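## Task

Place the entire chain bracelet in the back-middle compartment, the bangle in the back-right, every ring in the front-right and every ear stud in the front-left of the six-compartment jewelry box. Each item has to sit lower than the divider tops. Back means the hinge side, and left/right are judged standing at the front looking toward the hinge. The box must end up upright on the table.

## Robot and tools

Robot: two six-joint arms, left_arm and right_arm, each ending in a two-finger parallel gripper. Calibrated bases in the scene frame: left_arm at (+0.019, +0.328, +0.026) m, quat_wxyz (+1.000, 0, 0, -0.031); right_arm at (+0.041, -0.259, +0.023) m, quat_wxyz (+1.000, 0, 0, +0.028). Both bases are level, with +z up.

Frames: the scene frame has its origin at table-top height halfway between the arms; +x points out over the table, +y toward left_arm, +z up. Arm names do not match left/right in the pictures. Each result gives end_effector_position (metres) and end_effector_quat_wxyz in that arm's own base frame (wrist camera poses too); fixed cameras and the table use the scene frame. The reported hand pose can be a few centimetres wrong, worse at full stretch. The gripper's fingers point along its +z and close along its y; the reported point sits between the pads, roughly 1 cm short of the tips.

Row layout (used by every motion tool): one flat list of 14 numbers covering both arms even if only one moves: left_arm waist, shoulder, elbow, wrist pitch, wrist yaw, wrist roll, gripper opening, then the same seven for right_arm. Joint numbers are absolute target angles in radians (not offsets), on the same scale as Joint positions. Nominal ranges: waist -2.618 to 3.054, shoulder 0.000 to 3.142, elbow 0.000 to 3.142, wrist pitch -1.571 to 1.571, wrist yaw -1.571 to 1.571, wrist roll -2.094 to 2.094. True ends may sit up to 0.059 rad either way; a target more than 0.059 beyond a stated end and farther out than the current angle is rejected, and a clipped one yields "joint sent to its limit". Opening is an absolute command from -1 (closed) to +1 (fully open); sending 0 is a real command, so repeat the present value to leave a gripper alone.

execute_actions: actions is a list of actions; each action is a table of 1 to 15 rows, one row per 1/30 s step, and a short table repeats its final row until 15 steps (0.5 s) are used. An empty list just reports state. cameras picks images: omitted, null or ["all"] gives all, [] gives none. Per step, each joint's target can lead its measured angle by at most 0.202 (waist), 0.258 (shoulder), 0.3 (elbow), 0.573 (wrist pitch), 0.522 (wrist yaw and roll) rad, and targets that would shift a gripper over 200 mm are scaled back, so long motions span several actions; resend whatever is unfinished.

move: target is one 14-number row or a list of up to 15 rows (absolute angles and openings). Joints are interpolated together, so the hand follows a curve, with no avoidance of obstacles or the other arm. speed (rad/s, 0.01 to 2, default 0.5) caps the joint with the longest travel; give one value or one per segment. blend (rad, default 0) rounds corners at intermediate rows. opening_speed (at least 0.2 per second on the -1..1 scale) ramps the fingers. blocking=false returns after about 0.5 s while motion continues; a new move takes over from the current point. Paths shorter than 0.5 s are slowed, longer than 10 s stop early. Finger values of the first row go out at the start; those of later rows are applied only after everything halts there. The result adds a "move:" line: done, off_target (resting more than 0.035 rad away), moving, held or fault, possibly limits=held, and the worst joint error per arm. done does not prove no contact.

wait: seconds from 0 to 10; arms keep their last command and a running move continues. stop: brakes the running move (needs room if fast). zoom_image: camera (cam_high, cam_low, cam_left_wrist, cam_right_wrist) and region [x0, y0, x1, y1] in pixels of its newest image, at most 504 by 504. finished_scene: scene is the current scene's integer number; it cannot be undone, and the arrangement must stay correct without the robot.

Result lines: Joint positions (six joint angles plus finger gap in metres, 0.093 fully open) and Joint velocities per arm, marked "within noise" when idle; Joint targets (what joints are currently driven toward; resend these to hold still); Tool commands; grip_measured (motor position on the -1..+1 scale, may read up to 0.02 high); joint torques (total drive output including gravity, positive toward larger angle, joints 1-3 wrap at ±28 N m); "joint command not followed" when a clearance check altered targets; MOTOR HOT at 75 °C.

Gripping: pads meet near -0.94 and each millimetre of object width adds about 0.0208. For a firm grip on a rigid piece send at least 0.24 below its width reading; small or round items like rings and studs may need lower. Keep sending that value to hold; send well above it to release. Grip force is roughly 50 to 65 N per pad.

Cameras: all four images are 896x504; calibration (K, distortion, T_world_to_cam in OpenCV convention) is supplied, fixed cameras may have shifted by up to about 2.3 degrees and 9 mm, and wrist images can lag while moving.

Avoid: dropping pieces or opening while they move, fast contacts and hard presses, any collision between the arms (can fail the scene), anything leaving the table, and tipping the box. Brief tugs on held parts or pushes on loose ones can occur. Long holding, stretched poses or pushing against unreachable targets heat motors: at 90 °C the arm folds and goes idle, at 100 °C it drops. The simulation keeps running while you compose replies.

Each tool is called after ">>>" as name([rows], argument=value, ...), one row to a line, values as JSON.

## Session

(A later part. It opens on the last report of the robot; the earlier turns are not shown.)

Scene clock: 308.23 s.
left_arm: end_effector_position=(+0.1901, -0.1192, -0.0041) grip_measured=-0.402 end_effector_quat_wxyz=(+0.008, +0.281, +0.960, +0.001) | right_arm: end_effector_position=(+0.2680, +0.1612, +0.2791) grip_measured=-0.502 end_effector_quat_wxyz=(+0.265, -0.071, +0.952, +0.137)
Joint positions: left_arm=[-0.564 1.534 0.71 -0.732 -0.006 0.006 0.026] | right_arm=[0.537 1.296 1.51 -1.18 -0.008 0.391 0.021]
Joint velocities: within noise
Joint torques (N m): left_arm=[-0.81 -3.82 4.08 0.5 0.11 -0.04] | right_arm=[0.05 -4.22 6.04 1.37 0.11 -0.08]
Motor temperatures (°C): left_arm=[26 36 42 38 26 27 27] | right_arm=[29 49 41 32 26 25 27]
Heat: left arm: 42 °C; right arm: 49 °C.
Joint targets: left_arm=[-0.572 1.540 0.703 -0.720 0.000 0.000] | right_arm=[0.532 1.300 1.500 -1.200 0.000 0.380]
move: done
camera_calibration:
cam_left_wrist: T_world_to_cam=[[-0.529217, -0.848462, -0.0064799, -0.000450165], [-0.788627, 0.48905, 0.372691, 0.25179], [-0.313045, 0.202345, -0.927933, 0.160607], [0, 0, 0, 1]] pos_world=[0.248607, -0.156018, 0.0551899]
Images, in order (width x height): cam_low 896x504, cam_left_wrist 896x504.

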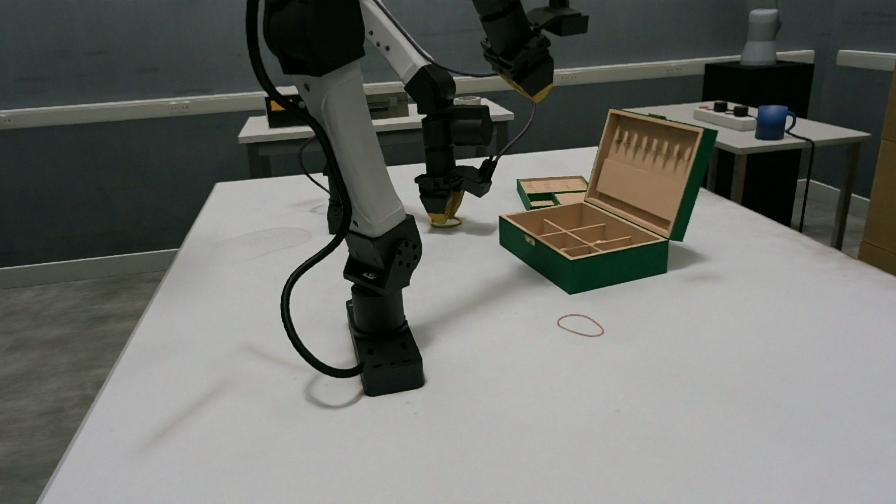

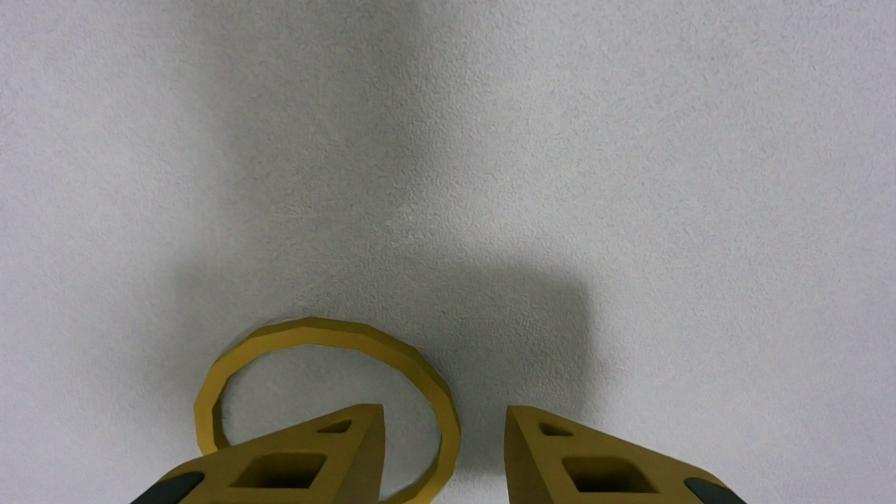

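>>> move([
  [-0.572,1.54,0.703,-0.72,0,0,-1,0.532,1.3,1.5,-1.2,0,0.38,-0.5],
  [-0.572,1.42,0.90,-1.05,0,0,-1,0.532,1.3,1.5,-1.2,0,0.38,-0.5],
], speed=[0.2,0.4], opening_speed=1.5, cameras=["cam_left_wrist"])

Scene clock: 317.60 s.
left_arm: end_effector_position=(+0.1827, -0.1145, +0.0525) grip_measured=-0.982 end_effector_quat_wxyz=(-0.016, +0.281, +0.959, +0.008) | right_arm: end_effector_position=(+0.2680, +0.1611, +0.2790) grip_measured=-0.502 end_effector_quat_wxyz=(+0.265, -0.071, +0.952, +0.137)
Joint positions: left_arm=[-0.564 1.438 0.873 -1.041 -0.006 0.006 0] | right_arm=[0.537 1.296 1.51 -1.181 -0.008 0.391 0.021]
Joint velocities: within noise
Joint torques (N m): left_arm=[-0.81 -5.7 7.43 0.2 0.11 -0.04] | right_arm=[0.05 -4.22 6.04 1.37 0.11 -0.08]
Motor temperatures (°C): left_arm=[26 36 41 38 26 27 27] | right_arm=[29 48 41 32 26 25 27]
Heat: left arm: 41 °C; right arm: 48 °C.
Joint targets: left_arm=[-0.572 1.420 0.900 -1.050 0.000 0.000] | right_arm=[0.532 1.300 1.500 -1.200 0.000 0.380]
move: done
camera_calibration:
cam_left_wrist: T_world_to_cam=[[-0.5295, -0.848283, -0.00678852, 0.0000600743], [-0.771779, 0.478393, 0.418924, 0.215837], [-0.352118, 0.227059, -0.907996, 0.218799], [0, 0, 0, 1]] pos_world=[0.243653, -0.152884, 0.10825]
Images, in order (width x height): cam_left_wrist 896x504.

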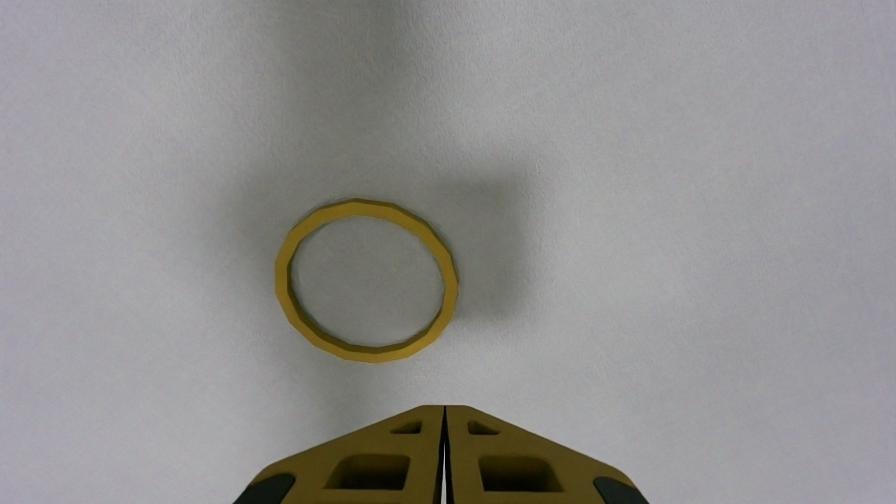

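>>> move([
  [-0.572,1.47,0.82,-0.91,0,0,-0.4,0.532,1.3,1.5,-1.2,0,0.38,-0.5],
  [-0.572,1.56,0.673,-0.68,0,0,-0.4,0.532,1.3,1.5,-1.2,0,0.38,-0.5],
], speed=[0.5,0.2], cameras=["cam_left_wrist"])

Scene clock: 328.30 s.
left_arm: end_effector_position=(+0.1864, -0.1168, -0.0143) grip_measured=-0.402 end_effector_quat_wxyz=(+0.003, +0.281, +0.960, +0.002) | right_arm: end_effector_position=(+0.2680, +0.1611, +0.2790) grip_measured=-0.502 end_effector_quat_wxyz=(+0.265, -0.071, +0.952, +0.137)
Joint positions: left_arm=[-0.564 1.554 0.68 -0.691 -0.006 0.006 0.026] | right_arm=[0.537 1.296 1.51 -1.181 -0.008 0.391 0.021]
Joint velocities: within noise
Joint torques (N m): left_arm=[-0.81 -3.79 3.9 0.47 0.11 -0.04] | right_arm=[0.05 -4.21 6.04 1.37 0.11 -0.08]
Motor temperatures (°C): left_arm=[26 37 41 37 26 27 27] | right_arm=[29 48 41 32 26 25 27]
Heat: left arm: 41 °C; right arm: 48 °C.
Joint targets: left_arm=[-0.572 1.560 0.673 -0.680 0.000 0.000] | right_arm=[0.532 1.300 1.500 -1.200 0.000 0.380]
move: done
camera_calibration:
cam_left_wrist: T_world_to_cam=[[-0.529272, -0.848427, -0.00654201, -0.000475531], [-0.785464, 0.487049, 0.381876, 0.250846], [-0.320807, 0.207255, -0.924191, 0.151564], [0, 0, 0, 1]] pos_world=[0.245402, -0.15399, 0.0442793]
Images, in order (width x height): cam_left_wrist 896x504.

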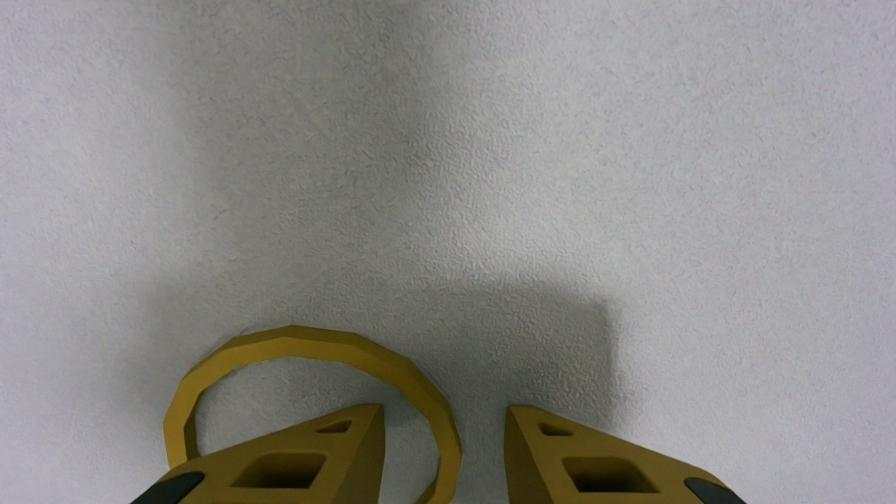

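>>> move([
  [-0.572,1.568,0.655,-0.655,0,0,-0.4,0.532,1.3,1.5,-1.2,0,0.38,-0.5],
  [-0.572,1.568,0.655,-0.655,0,0,-1,0.532,1.3,1.5,-1.2,0,0.38,-0.5],
  [-0.572,1.42,0.90,-1.05,0,0,-1,0.532,1.3,1.5,-1.2,0,0.38,-0.5],
], speed=[0.2,0.2,0.35], opening_speed=1.5, cameras=["cam_left_wrist"])

Scene clock: 338.27 s.
left_arm: end_effector_position=(+0.1819, -0.1150, +0.0520) grip_measured=-0.973 end_effector_quat_wxyz=(-0.018, +0.282, +0.959, +0.007) | right_arm: end_effector_position=(+0.2680, +0.1611, +0.2790) grip_measured=-0.502 end_effector_quat_wxyz=(+0.265, -0.071, +0.952, +0.137)
Joint positions: left_arm=[-0.566 1.439 0.872 -1.041 -0.003 0.006 0] | right_arm=[0.537 1.296 1.51 -1.181 -0.008 0.391 0.021]
Joint velocities: within noise
Joint torques (N m): left_arm=[-0.66 -5.78 7.5 0.23 0.08 -0.03] | right_arm=[0.05 -4.21 6.02 1.37 0.11 -0.08]
Motor temperatures (°C): left_arm=[26 36 40 37 26 27 27] | right_arm=[29 47 41 32 26 25 27]
Heat: left arm: 40 °C; right arm: 47 °C.
Joint targets: left_arm=[-0.572 1.420 0.900 -1.050 0.000 0.000] | right_arm=[0.532 1.300 1.500 -1.200 0.000 0.380]
move: done
camera_calibration:
cam_left_wrist: T_world_to_cam=[[-0.530407, -0.847733, -0.00416226, -0.000709124], [-0.769872, 0.479624, 0.421019, 0.215322], [-0.354916, 0.226516, -0.907042, 0.218571], [0, 0, 0, 1]] pos_world=[0.242968, -0.153384, 0.107595]
Images, in order (width x height): cam_left_wrist 896x504.

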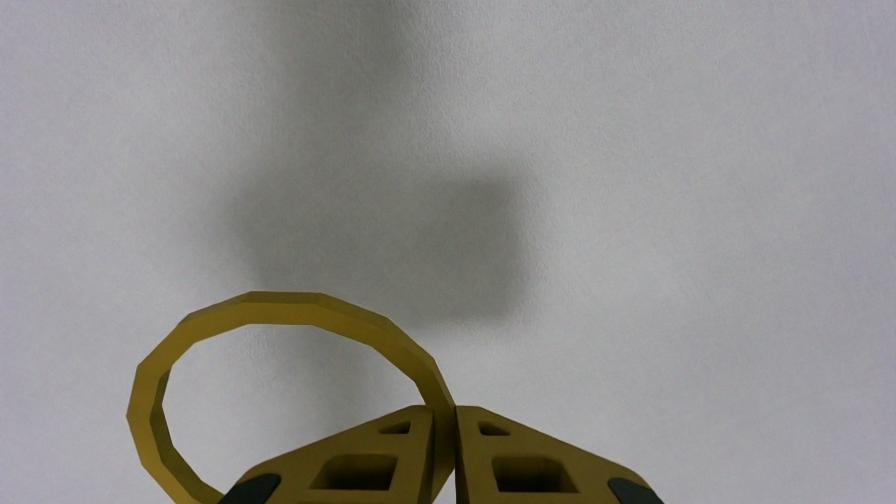

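>>> move([
  [-0.96,1.946,1.438,-1.05,0,0,-1,-0.3,1.3,1.5,-1.2,0,0,0],
  [-0.96,2.038,1.300,-0.825,0,0,-1,-0.3,1.3,1.5,-1.2,0,0,0],
  [-0.96,2.038,1.300,-0.825,0,0,-0.5,-0.3,1.3,1.5,-1.2,0,0,0],
  [-0.96,1.92,1.50,-1.13,0,0,-0.5,-0.3,1.3,1.5,-1.2,0,0,0],
  [0.3,1.2,1.2,-0.8,0,0,-0.5,-0.3,1.3,1.5,-1.2,0,0,0],
], speed=[0.6,0.3,0.3,0.4,1.0], opening_speed=1.0, cameras=["cam_high","cam_low"])

Scene clock: 359.07 s.
left_arm: end_effector_position=(+0.3228, +0.0978, +0.2429) grip_measured=-0.502 end_effector_quat_wxyz=(+0.362, -0.134, +0.921, +0.055) | right_arm: end_effector_position=(+0.2992, -0.0907, +0.2790) grip_measured=-0.002 end_effector_quat_wxyz=(+0.295, +0.146, +0.943, -0.041)
Joint positions: left_arm=[0.294 1.21 1.209 -0.818 -0.001 0.005 0.021] | right_arm=[-0.296 1.296 1.51 -1.181 -0.003 0.012 0.045]
Joint velocities: within noise
Joint torques (N m): left_arm=[0.35 -4.22 5.46 1.79 0.06 -0.03] | right_arm=[0.13 -4.21 6.05 1.38 0.05 -0.07]
Motor temperatures (°C): left_arm=[26 38 41 37 26 27 27] | right_arm=[29 46 41 32 26 25 27]
Heat: left arm: 41 °C; right arm: 46 °C.
Joint targets: left_arm=[0.300 1.200 1.200 -0.800 0.000 0.000] | right_arm=[-0.300 1.300 1.500 -1.200 0.000 0.000]
move: done
Images, in order (width x height): cam_high 896x504, cam_low 896x504.

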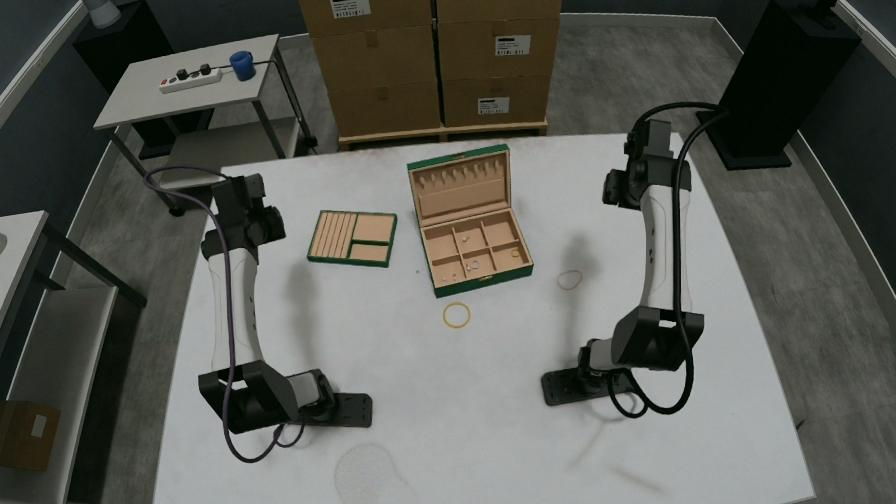

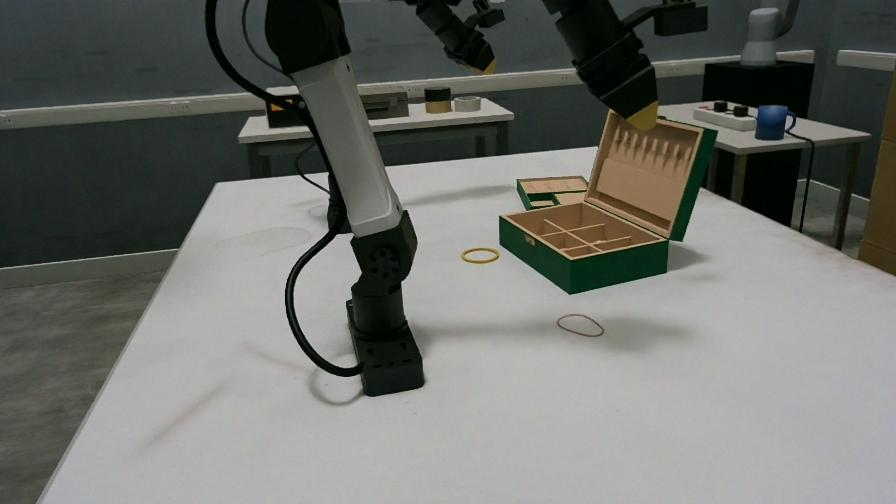

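>>> move(target=[0.3,1.2,1.2,-0.8,0,0,0,1.02,1.884,1.476,-1.15,0,0.08,-0.4], speed=1.0, cameras=["cam_right_wrist"])

Scene clock: 377.40 s.
left_arm: end_effector_position=(+0.3232, +0.0979, +0.2432) grip_measured=-0.002 end_effector_quat_wxyz=(+0.363, -0.134, +0.920, +0.055) | right_arm: end_effector_position=(+0.1821, +0.3013, +0.0855) grip_measured=-0.398 end_effector_quat_wxyz=(+0.007, -0.461, +0.887, +0.005)
Joint positions: left_arm=[0.294 1.21 1.209 -0.817 -0.001 0.005 0.045] | right_arm=[1.026 1.873 1.483 -1.164 -0.002 0.067 0.026]
Joint velocities: within noise
Joint torques (N m): left_arm=[0.35 -4.22 5.48 1.78 0.06 -0.03] | right_arm=[-0.05 -8.87 5.85 0.53 0.05 0.19]
Motor temperatures (°C): left_arm=[26 37 41 40 26 27 27] | right_arm=[29 46 41 33 26 25 27]
Heat: left arm: 41 °C; right arm: 46 °C.
Joint targets: left_arm=[0.300 1.200 1.200 -0.800 0.000 0.000] | right_arm=[1.020 1.884 1.476 -1.150 0.000 0.080]
move: done
camera_calibration:
cam_right_wrist: T_world_to_cam=[[0.822416, -0.568734, -0.0131954, 0.021973], [-0.51178, -0.749788, 0.419403, 0.322521], [-0.248423, -0.338171, -0.907704, 0.301165], [0, 0, 0, 1]] pos_world=[0.221805, 0.356165, 0.138392]
Images, in order (width x height): cam_right_wrist 896x504.

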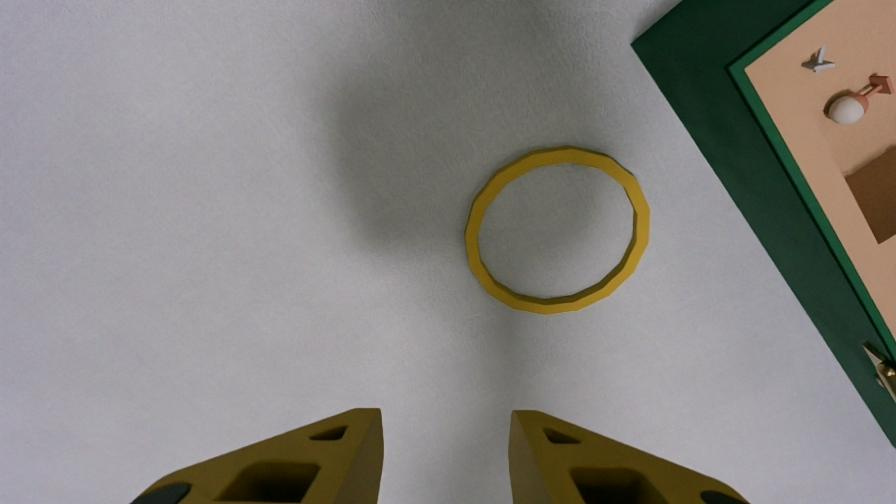

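>>> move([
  [0.3,1.2,1.2,-0.8,0,0,0,1.0,1.92,1.42,-1.05,0,0.07,-0.4],
  [0.3,1.2,1.2,-0.8,0,0,0,1.0,2.012,1.28,-0.83,0,0.07,-0.4],
  [0.3,1.2,1.2,-0.8,0,0,0,1.0,2.012,1.28,-0.83,0,0.07,-1],
  [0.3,1.2,1.2,-0.8,0,0,0,1.0,1.89,1.53,-1.2,0,0.07,-1],
], speed=[0.5,0.25,0.2,0.4], opening_speed=1.5, cameras=["cam_right_wrist"])

Scene clock: 402.93 s.
left_arm: end_effector_position=(+0.3233, +0.0980, +0.2434) grip_measured=-0.002 end_effector_quat_wxyz=(+0.364, -0.134, +0.920, +0.055) | right_arm: end_effector_position=(+0.1893, +0.3008, +0.0789) grip_measured=-0.964 end_effector_quat_wxyz=(-0.007, -0.451, +0.892, +0.001)
Joint positions: left_arm=[0.294 1.21 1.209 -0.816 -0.001 0.005 0.045] | right_arm=[1.005 1.915 1.513 -1.179 -0.008 0.068 0]
Joint velocities: within noise
Joint torques (N m): left_arm=[0.35 -4.22 5.48 1.77 0.06 -0.03] | right_arm=[0.03 -12.62 8.08 0.14 0.1 0.07]
Motor temperatures (°C): left_arm=[26 36 41 41 26 27 27] | right_arm=[29 50 41 31 26 25 27]
Heat: left arm: 41 °C; right arm: 50 °C.
Joint targets: left_arm=[0.300 1.200 1.200 -0.800 0.000 0.000] | right_arm=[1.000 1.890 1.530 -1.200 0.000 0.070]
move: done; target 3's new numbers were sent with right_arm's wrist pitch 0.036 rad from that target
camera_calibration:
cam_right_wrist: T_world_to_cam=[[0.809334, -0.587086, -0.0175888, 0.0240131], [-0.519545, -0.72955, 0.44478, 0.322], [-0.273956, -0.350838, -0.895467, 0.304475], [0, 0, 0, 1]] pos_world=[0.231272, 0.355834, 0.12985]
Images, in order (width x height): cam_right_wrist 896x504.

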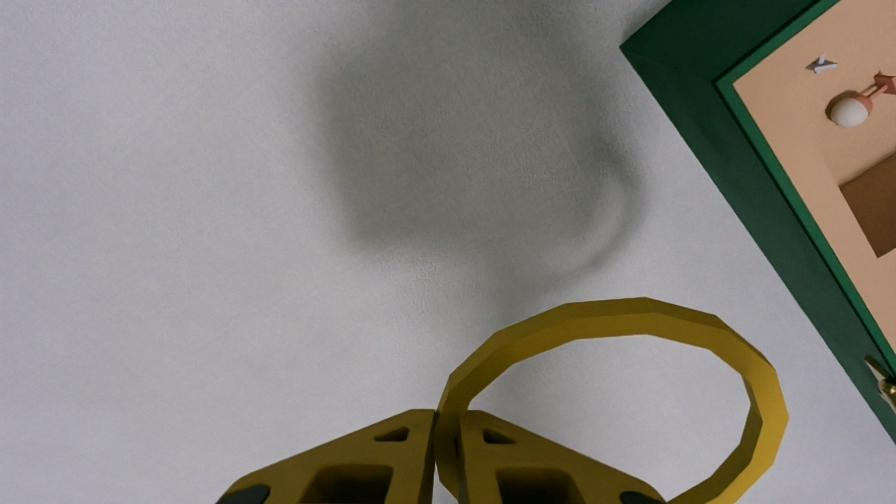

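>>> move([
  [0.3,1.2,1.2,-0.8,0,0,0,1.0,1.891,1.70,-1.37,0,0.07,-1],
  [0.3,1.2,1.2,-0.8,0,0,0,0.389,2.22,2.12,-1.455,0,-0.547,-1],
  [0.3,1.2,1.2,-0.8,0,0,0,0.383,2.222,1.95,-1.28,0,-0.54,-1],
], speed=[0.6,0.6,0.4], blend=[0.1,0.05,0], cameras=["cam_right_wrist","cam_low","cam_high"])

Scene clock: 418.87 s.
left_arm: end_effector_position=(+0.3233, +0.0980, +0.2434) grip_measured=-0.002 end_effector_quat_wxyz=(+0.364, -0.134, +0.920, +0.055) | right_arm: end_effector_position=(+0.4035, +0.1613, +0.0813) grip_measured=-0.964 end_effector_quat_wxyz=(+0.012, -0.438, +0.899, +0.000)
Joint positions: left_arm=[0.294 1.21 1.209 -0.816 -0.001 0.005 0.045] | right_arm=[0.38 2.207 1.957 -1.299 -0.002 -0.528 0]
Joint velocities: within noise
Joint torques (N m): left_arm=[0.36 -4.22 5.48 1.77 0.06 -0.03] | right_arm=[0.79 -11.58 5.83 0.58 0.01 -0.08]
Motor temperatures (°C): left_arm=[26 36 41 42 26 27 27] | right_arm=[29 54 41 30 26 25 28]
Heat: left arm: 42 °C; right arm: 54 °C.
Joint targets: left_arm=[0.300 1.200 1.200 -0.800 0.000 0.000] | right_arm=[0.383 2.222 1.950 -1.280 0.000 -0.540]
move: done; blend cut to 0.085 rad at target 1
camera_calibration:
cam_right_wrist: T_world_to_cam=[[0.792067, -0.610434, -0.000147776, -0.221859], [-0.555104, -0.720375, 0.415836, 0.345663], [-0.253947, -0.329288, -0.90944, 0.306017], [0, 0, 0, 1]] pos_world=[0.445318, 0.214344, 0.134532]
Images, in order (width x height): cam_high 896x504, cam_low 896x504, cam_right_wrist 896x504.

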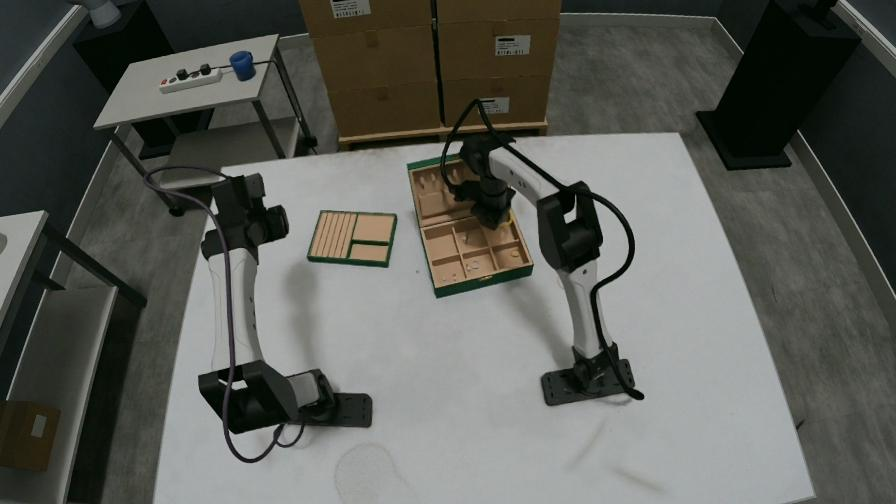

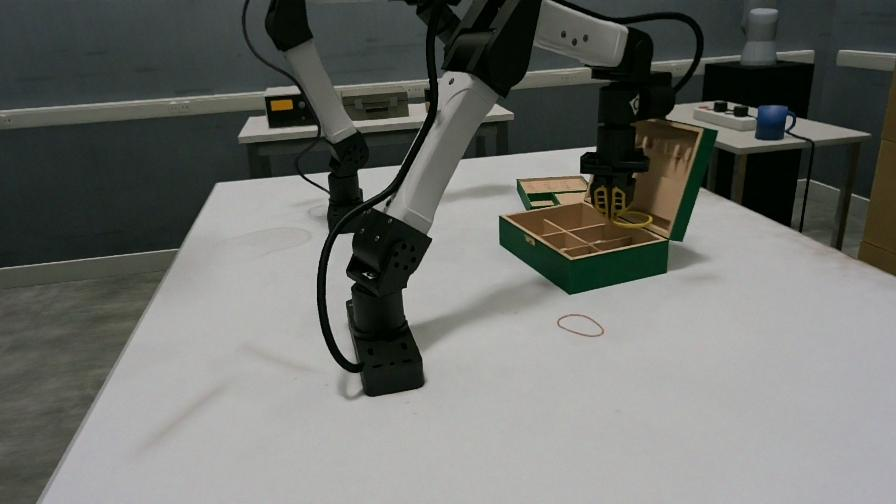

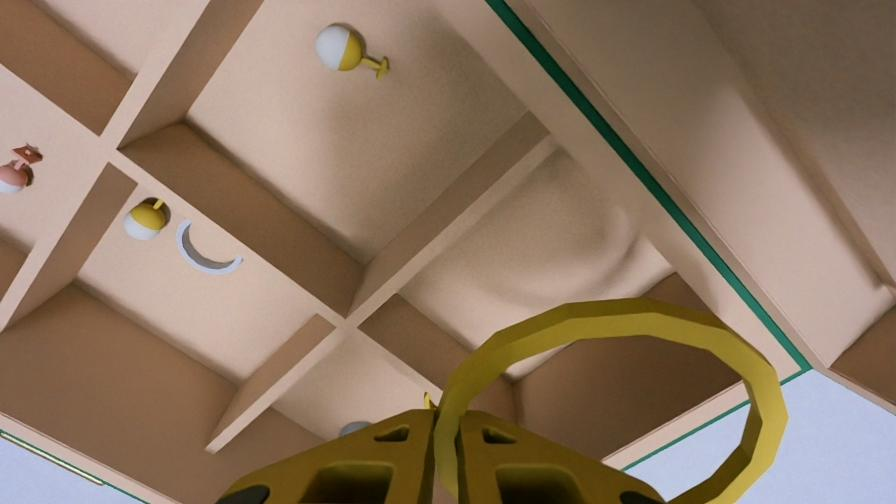

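>>> move([
  [0.3,1.2,1.2,-0.8,0,0,0,0.388,2.228,1.87,-1.19,0,-0.54,-1],
  [0.3,1.2,1.2,-0.8,0,0,0,0.388,2.255,1.78,-1.07,0,-0.54,-1],
], speed=[0.3,0.2], cameras=["cam_right_wrist","cam_low"])

Scene clock: 442.67 s.
left_arm: end_effector_position=(+0.3233, +0.0980, +0.2434) grip_measured=-0.002 end_effector_quat_wxyz=(+0.364, -0.134, +0.920, +0.055) | right_arm: end_effector_position=(+0.3994, +0.1622, +0.0361) grip_measured=-0.964 end_effector_quat_wxyz=(+0.006, -0.445, +0.896, +0.001)
Joint positions: left_arm=[0.294 1.21 1.209 -0.816 -0.001 0.005 0.045] | right_arm=[0.385 2.221 1.801 -1.138 -0.002 -0.537 0]
Joint velocities: within noise
Joint torques (N m): left_arm=[0.35 -4.22 5.46 1.77 0.06 -0.03] | right_arm=[0.76 -9.81 4.41 1.09 0 0.02]
Motor temperatures (°C): left_arm=[26 36 40 43 26 27 27] | right_arm=[29 57 40 30 26 25 28]
Heat: left arm: 43 °C; right arm: 57 °C.
Joint targets: left_arm=[0.300 1.200 1.200 -0.800 0.000 0.000] | right_arm=[0.388 2.255 1.780 -1.070 0.000 -0.540]
move: off_target (right_arm); right_arm: the wrist pitch is farthest, 0.068 rad from its target
camera_calibration:
cam_right_wrist: T_world_to_cam=[[0.801035, -0.59859, -0.00580588, -0.22334], [-0.540146, -0.726938, 0.424032, 0.357632], [-0.258042, -0.336528, -0.905629, 0.266769], [0, 0, 0, 1]] pos_world=[0.440915, 0.216062, 0.0886493]
Images, in order (width x height): cam_low 896x504, cam_right_wrist 896x504.

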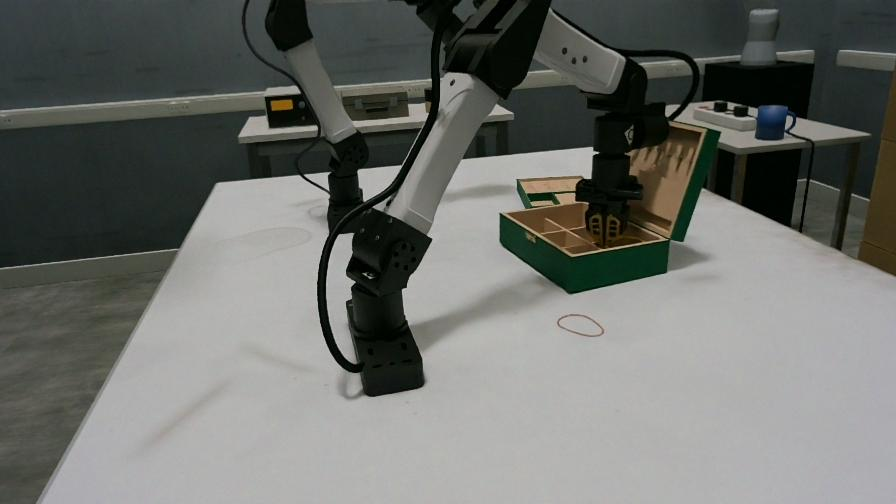

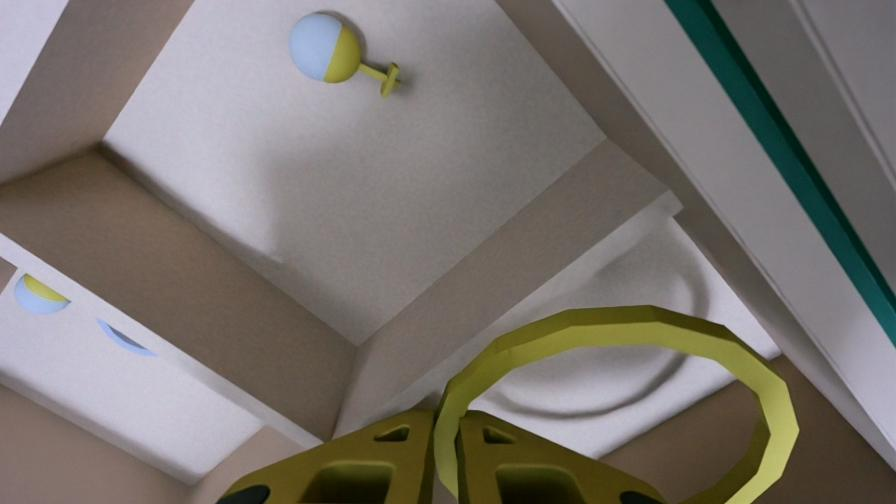

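>>> move(target=[0.3,1.2,1.2,-0.8,0,0,0,0.387,2.27,1.715,-0.98,0,-0.54,-1], speed=0.2, cameras=["cam_right_wrist","cam_low"])

Scene clock: 460.63 s.
left_arm: end_effector_position=(+0.3233, +0.0980, +0.2434) grip_measured=-0.002 end_effector_quat_wxyz=(+0.364, -0.134, +0.920, +0.055) | right_arm: end_effector_position=(+0.3994, +0.1614, +0.0241) grip_measured=-0.964 end_effector_quat_wxyz=(+0.012, -0.455, +0.890, -0.002)
Joint positions: left_arm=[0.294 1.21 1.209 -0.816 -0.001 0.005 0.045] | right_arm=[0.385 2.219 1.748 -1.076 0.002 -0.56 0]
Joint velocities: within noise
Joint torques (N m): left_arm=[0.36 -4.23 5.46 1.77 0.06 -0.03] | right_arm=[0.66 -8.06 3.23 1.41 -0.03 0.26]
Motor temperatures (°C): left_arm=[26 36 40 43 26 27 27] | right_arm=[29 58 40 31 26 25 28]
Heat: left arm: 43 °C; right arm: 58 °C.
Joint targets: left_arm=[0.300 1.200 1.200 -0.800 0.000 0.000] | right_arm=[0.387 2.270 1.715 -0.980 0.000 -0.540]
move: off_target (right_arm); right_arm: the wrist pitch is farthest, 0.096 rad from its target
camera_calibration:
cam_right_wrist: T_world_to_cam=[[0.814481, -0.580171, 0.00467485, -0.232521], [-0.528832, -0.739045, 0.417312, 0.359719], [-0.238657, -0.342365, -0.908751, 0.248948], [0, 0, 0, 1]] pos_world=[0.439028, 0.216178, 0.0772039]
Images, in order (width x height): cam_low 896x504, cam_right_wrist 896x504.

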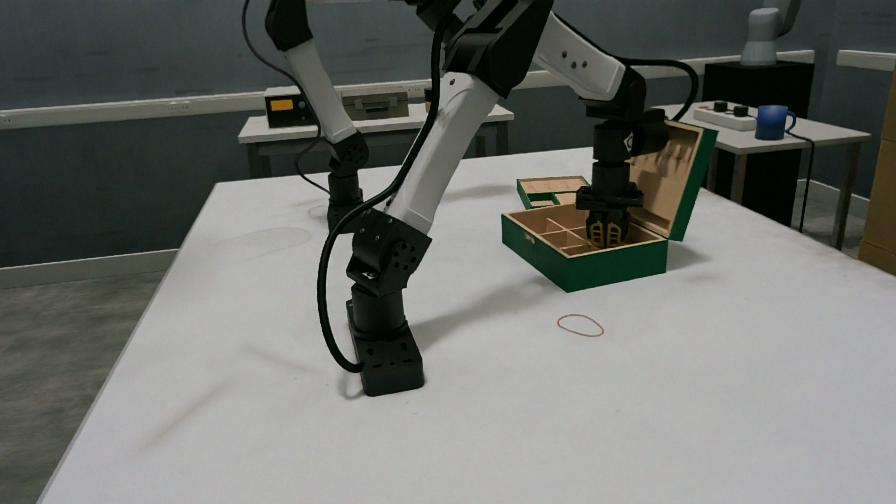

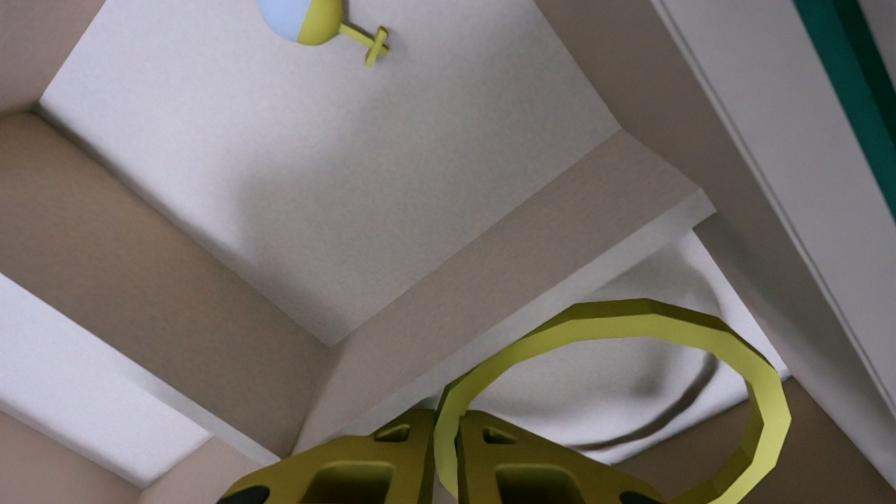

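>>> move([
  [0.3,1.2,1.2,-0.8,0,0,0,0.387,2.23,1.80,-1.10,0,-0.54,-1],
  [0.3,1.2,1.2,-0.8,0,0,0,0.375,2.24,1.81,-1.10,0,-0.55,-1],
  [0.3,1.2,1.2,-0.8,0,0,0,0.375,2.27,1.735,-1.0,0,-0.55,-1],
], speed=0.25, cameras=["cam_right_wrist","cam_low"])

Scene clock: 471.63 s.
left_arm: end_effector_position=(+0.3233, +0.0980, +0.2434) grip_measured=-0.002 end_effector_quat_wxyz=(+0.364, -0.134, +0.920, +0.055) | right_arm: end_effector_position=(+0.4014, +0.1607, +0.0254) grip_measured=-0.964 end_effector_quat_wxyz=(+0.012, -0.459, +0.889, -0.002)
Joint positions: left_arm=[0.294 1.21 1.209 -0.816 -0.001 0.005 0.045] | right_arm=[0.381 2.223 1.761 -1.084 0.001 -0.572 0]
Joint velocities: within noise
Joint torques (N m): left_arm=[0.35 -4.22 5.46 1.77 0.06 -0.03] | right_arm=[-0.05 -8.59 3.9 1.27 -0.02 0.29]
Motor temperatures (°C): left_arm=[26 36 40 43 26 27 27] | right_arm=[29 56 39 31 26 25 28]
Heat: left arm: 43 °C; right arm: 56 °C.
Joint targets: left_arm=[0.300 1.200 1.200 -0.800 0.000 0.000] | right_arm=[0.375 2.270 1.735 -1.000 0.000 -0.550]
move: off_target (right_arm); right_arm: the wrist pitch is farthest, 0.084 rad from its target
camera_calibration:
cam_right_wrist: T_world_to_cam=[[0.818902, -0.573919, 0.00403324, -0.237322], [-0.523245, -0.743673, 0.416131, 0.358279], [-0.235826, -0.342881, -0.909296, 0.249278], [0, 0, 0, 1]] pos_world=[0.440597, 0.215712, 0.0785332]
Images, in order (width x height): cam_low 896x504, cam_right_wrist 896x504.

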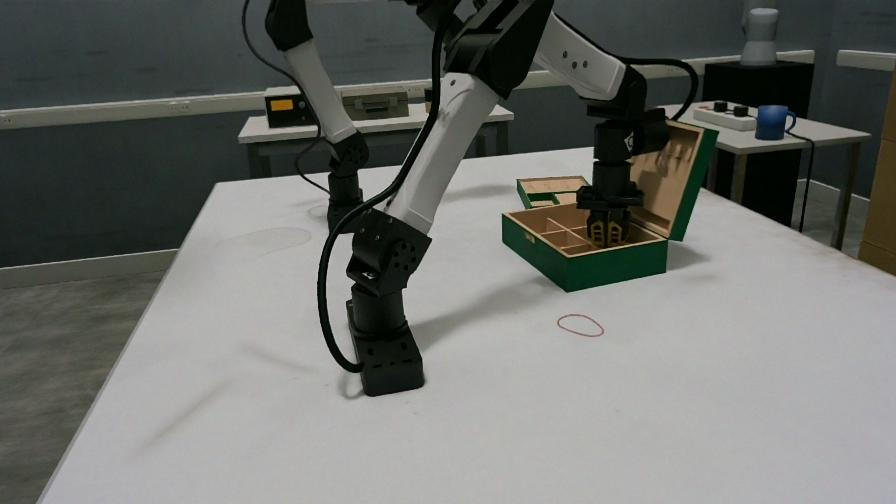

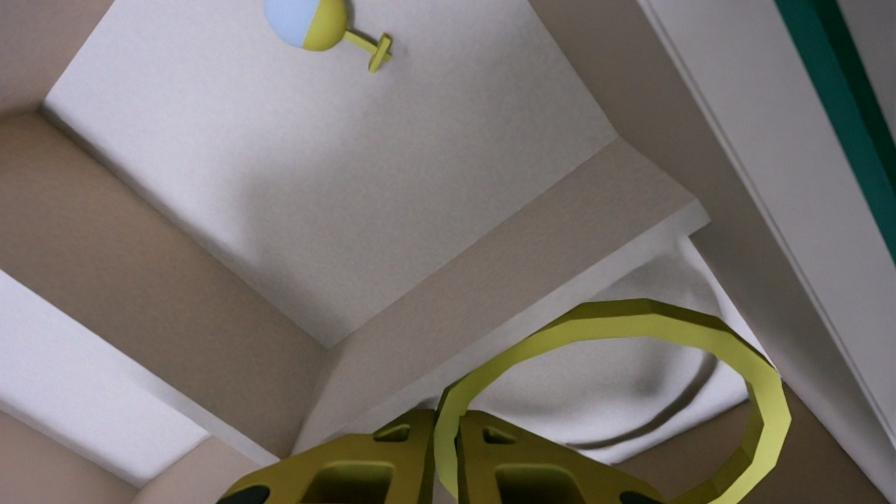

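>>> move([
  [0.3,1.2,1.2,-0.8,0,0,0,0.375,2.23,1.82,-1.11,0,-0.55,-1],
  [0.3,1.2,1.2,-0.8,0,0,0,0.398,2.235,1.815,-1.11,0,-0.535,-1],
  [0.3,1.2,1.2,-0.8,0,0,0,0.398,2.27,1.735,-1.0,0,-0.535,-1],
], speed=0.25, cameras=["cam_right_wrist","cam_low"])

Scene clock: 502.07 s.
left_arm: end_effector_position=(+0.3233, +0.0980, +0.2434) grip_measured=-0.002 end_effector_quat_wxyz=(+0.364, -0.134, +0.920, +0.055) | right_arm: end_effector_position=(+0.4002, +0.1641, +0.0253) grip_measured=-0.964 end_effector_quat_wxyz=(+0.012, -0.456, +0.890, -0.004)
Joint positions: left_arm=[0.294 1.21 1.209 -0.816 -0.001 0.005 0.045] | right_arm=[0.392 2.224 1.762 -1.084 0.007 -0.555 0]
Joint velocities: within noise
Joint torques (N m): left_arm=[0.36 -4.22 5.48 1.77 0.06 -0.03] | right_arm=[1.01 -8.62 3.85 1.27 -0.08 0.26]
Motor temperatures (°C): left_arm=[26 36 40 44 26 27 27] | right_arm=[29 54 38 31 26 25 28]
Heat: left arm: 44 °C; right arm: 54 °C.
Joint targets: left_arm=[0.300 1.200 1.200 -0.800 0.000 0.000] | right_arm=[0.398 2.270 1.735 -1.000 0.000 -0.535]
move: off_target (right_arm); right_arm: the wrist pitch is farthest, 0.084 rad from its target
camera_calibration:
cam_right_wrist: T_world_to_cam=[[0.815285, -0.578993, 0.00885185, -0.232235], [-0.528795, -0.738198, 0.418854, 0.361476], [-0.235979, -0.346166, -0.90801, 0.250617], [0, 0, 0, 1]] pos_world=[0.439625, 0.219134, 0.078213]
Images, in order (width x height): cam_low 896x504, cam_right_wrist 896x504.

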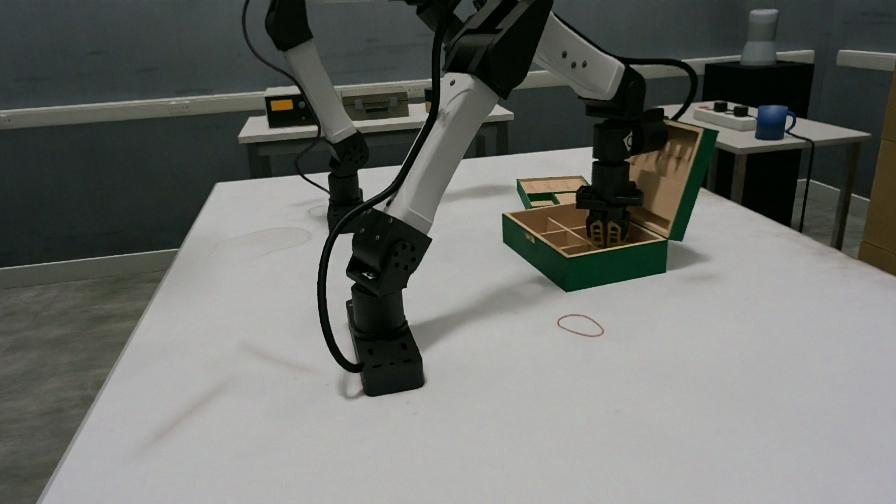

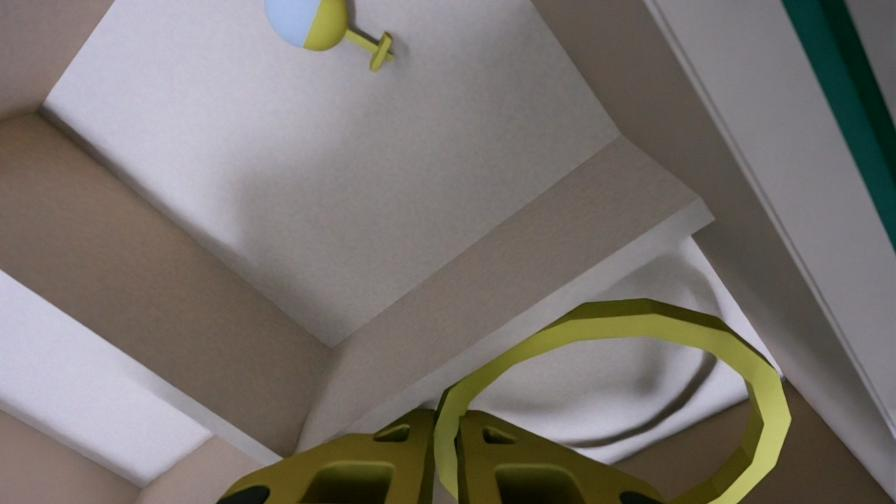

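>>> move([
  [0.3,1.2,1.2,-0.8,0,0,0,0.398,2.215,1.87,-1.18,0,-0.54,-1],
  [0.3,1.2,1.2,-0.8,0,0,0,0.382,2.23,1.88,-1.18,0,-0.55,-1],
  [0.3,1.2,1.2,-0.8,0,0,0,0.382,2.256,1.81,-1.09,0,-0.55,-1],
], speed=0.25, cameras=["cam_right_wrist","cam_low"])

Scene clock: 521.97 s.
left_arm: end_effector_position=(+0.3233, +0.0980, +0.2434) grip_measured=-0.002 end_effector_quat_wxyz=(+0.364, -0.134, +0.920, +0.055) | right_arm: end_effector_position=(+0.4034, +0.1663, +0.0366) grip_measured=-0.964 end_effector_quat_wxyz=(+0.012, -0.454, +0.891, +0.000)
Joint positions: left_arm=[0.294 1.21 1.209 -0.816 -0.001 0.005 0.045] | right_arm=[0.391 2.232 1.82 -1.135 -0.001 -0.553 0]
Joint velocities: within noise
Joint torques (N m): left_arm=[0.35 -4.22 5.48 1.77 0.06 -0.03] | right_arm=[-0.27 -10.85 5.52 0.87 0 0.08]
Motor temperatures (°C): left_arm=[26 36 40 44 26 27 27] | right_arm=[29 54 38 31 26 25 29]
Heat: left arm: 44 °C; right arm: 54 °C.
Joint targets: left_arm=[0.300 1.200 1.200 -0.800 0.000 0.000] | right_arm=[0.382 2.256 1.810 -1.090 0.000 -0.550]
move: off_target (right_arm); right_arm: the wrist pitch is farthest, 0.045 rad from its target
camera_calibration:
cam_right_wrist: T_world_to_cam=[[0.813427, -0.581665, 0.00141647, -0.232184], [-0.529465, -0.739416, 0.41585, 0.360673], [-0.240838, -0.339014, -0.909432, 0.263241], [0, 0, 0, 1]] pos_world=[0.443227, 0.220877, 0.0897429]
Images, in order (width x height): cam_low 896x504, cam_right_wrist 896x504.

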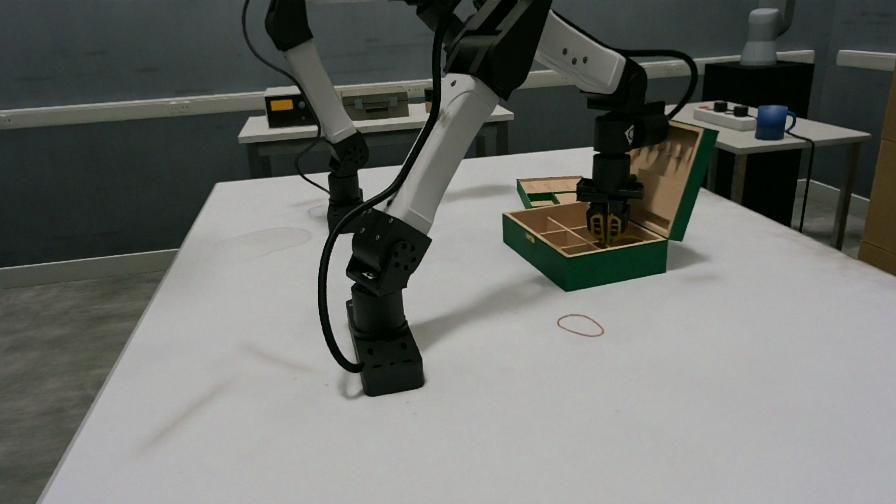

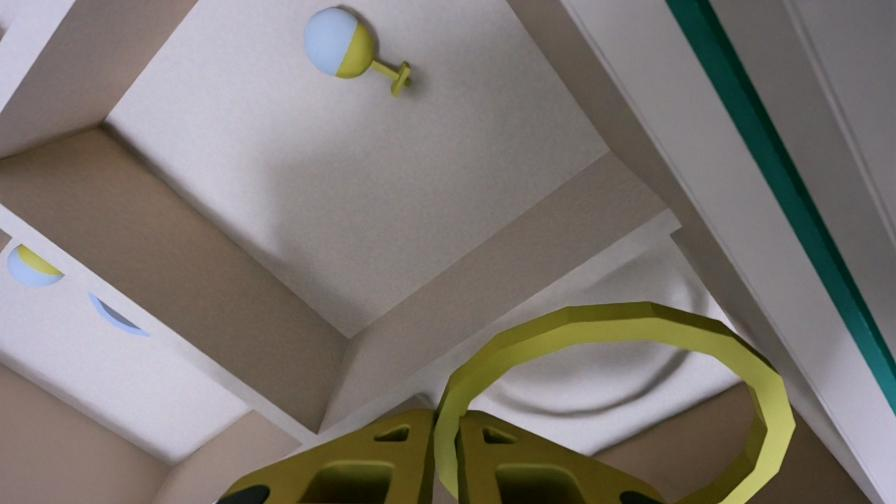

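>>> move([
  [0.3,1.2,1.2,-0.8,0,0,0,0.385,2.225,1.87,-1.18,0,-0.55,-1],
  [0.3,1.2,1.2,-0.8,0,0,0,0.368,2.235,1.86,-1.16,0,-0.56,-1],
  [0.3,1.2,1.2,-0.8,0,0,0,0.370,2.268,1.765,-1.03,0,-0.56,-1],
], speed=0.25, cameras=["cam_right_wrist","cam_low"])

Scene clock: 534.63 s.
left_arm: end_effector_position=(+0.3234, +0.0980, +0.2434) grip_measured=-0.002 end_effector_quat_wxyz=(+0.364, -0.134, +0.920, +0.055) | right_arm: end_effector_position=(+0.4029, +0.1619, +0.0275) grip_measured=-0.964 end_effector_quat_wxyz=(+0.011, -0.458, +0.889, +0.002)
Joint positions: left_arm=[0.294 1.21 1.209 -0.815 -0.001 0.005 0.045] | right_arm=[0.38 2.232 1.784 -1.101 -0.007 -0.571 0]
Joint velocities: within noise
Joint torques (N m): left_arm=[0.35 -4.23 5.48 1.77 0.06 -0.03] | right_arm=[-0.32 -9.65 4.68 1.13 0.05 0.17]
Motor temperatures (°C): left_arm=[26 36 40 44 26 27 27] | right_arm=[29 55 38 31 26 25 29]
Heat: left arm: 44 °C; right arm: 55 °C.
Joint targets: left_arm=[0.300 1.200 1.200 -0.800 0.000 0.000] | right_arm=[0.370 2.268 1.765 -1.030 0.000 -0.560]
move: off_target (right_arm); right_arm: the wrist pitch is farthest, 0.071 rad from its target
camera_calibration:
cam_right_wrist: T_world_to_cam=[[0.81769, -0.575645, -0.00403849, -0.23679], [-0.522458, -0.745048, 0.414657, 0.359009], [-0.241704, -0.336951, -0.909969, 0.253383], [0, 0, 0, 1]] pos_world=[0.442432, 0.21655, 0.0807489]
Images, in order (width x height): cam_low 896x504, cam_right_wrist 896x504.

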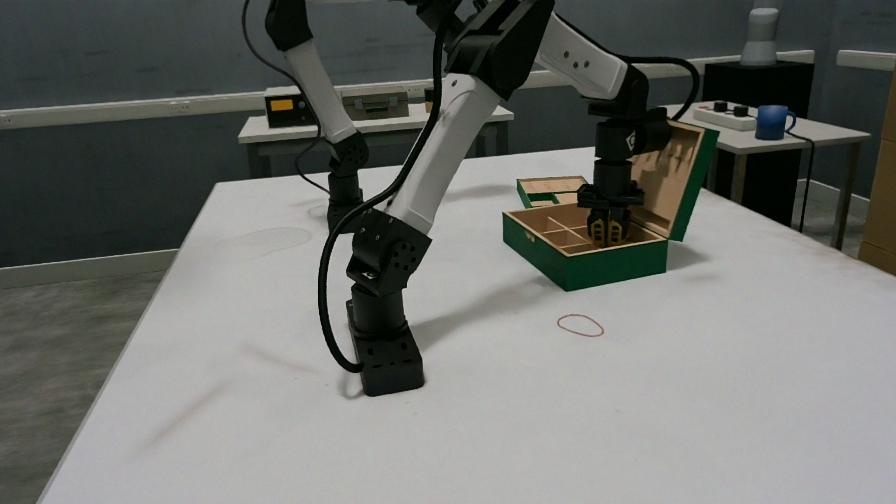

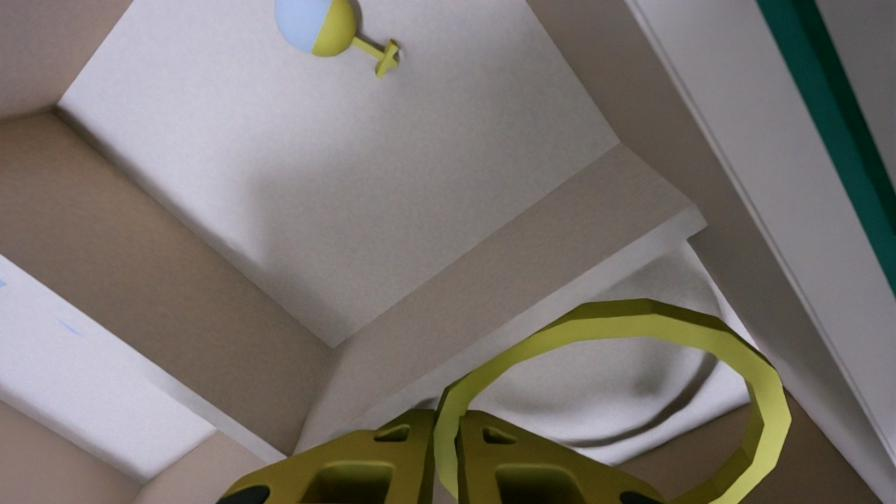

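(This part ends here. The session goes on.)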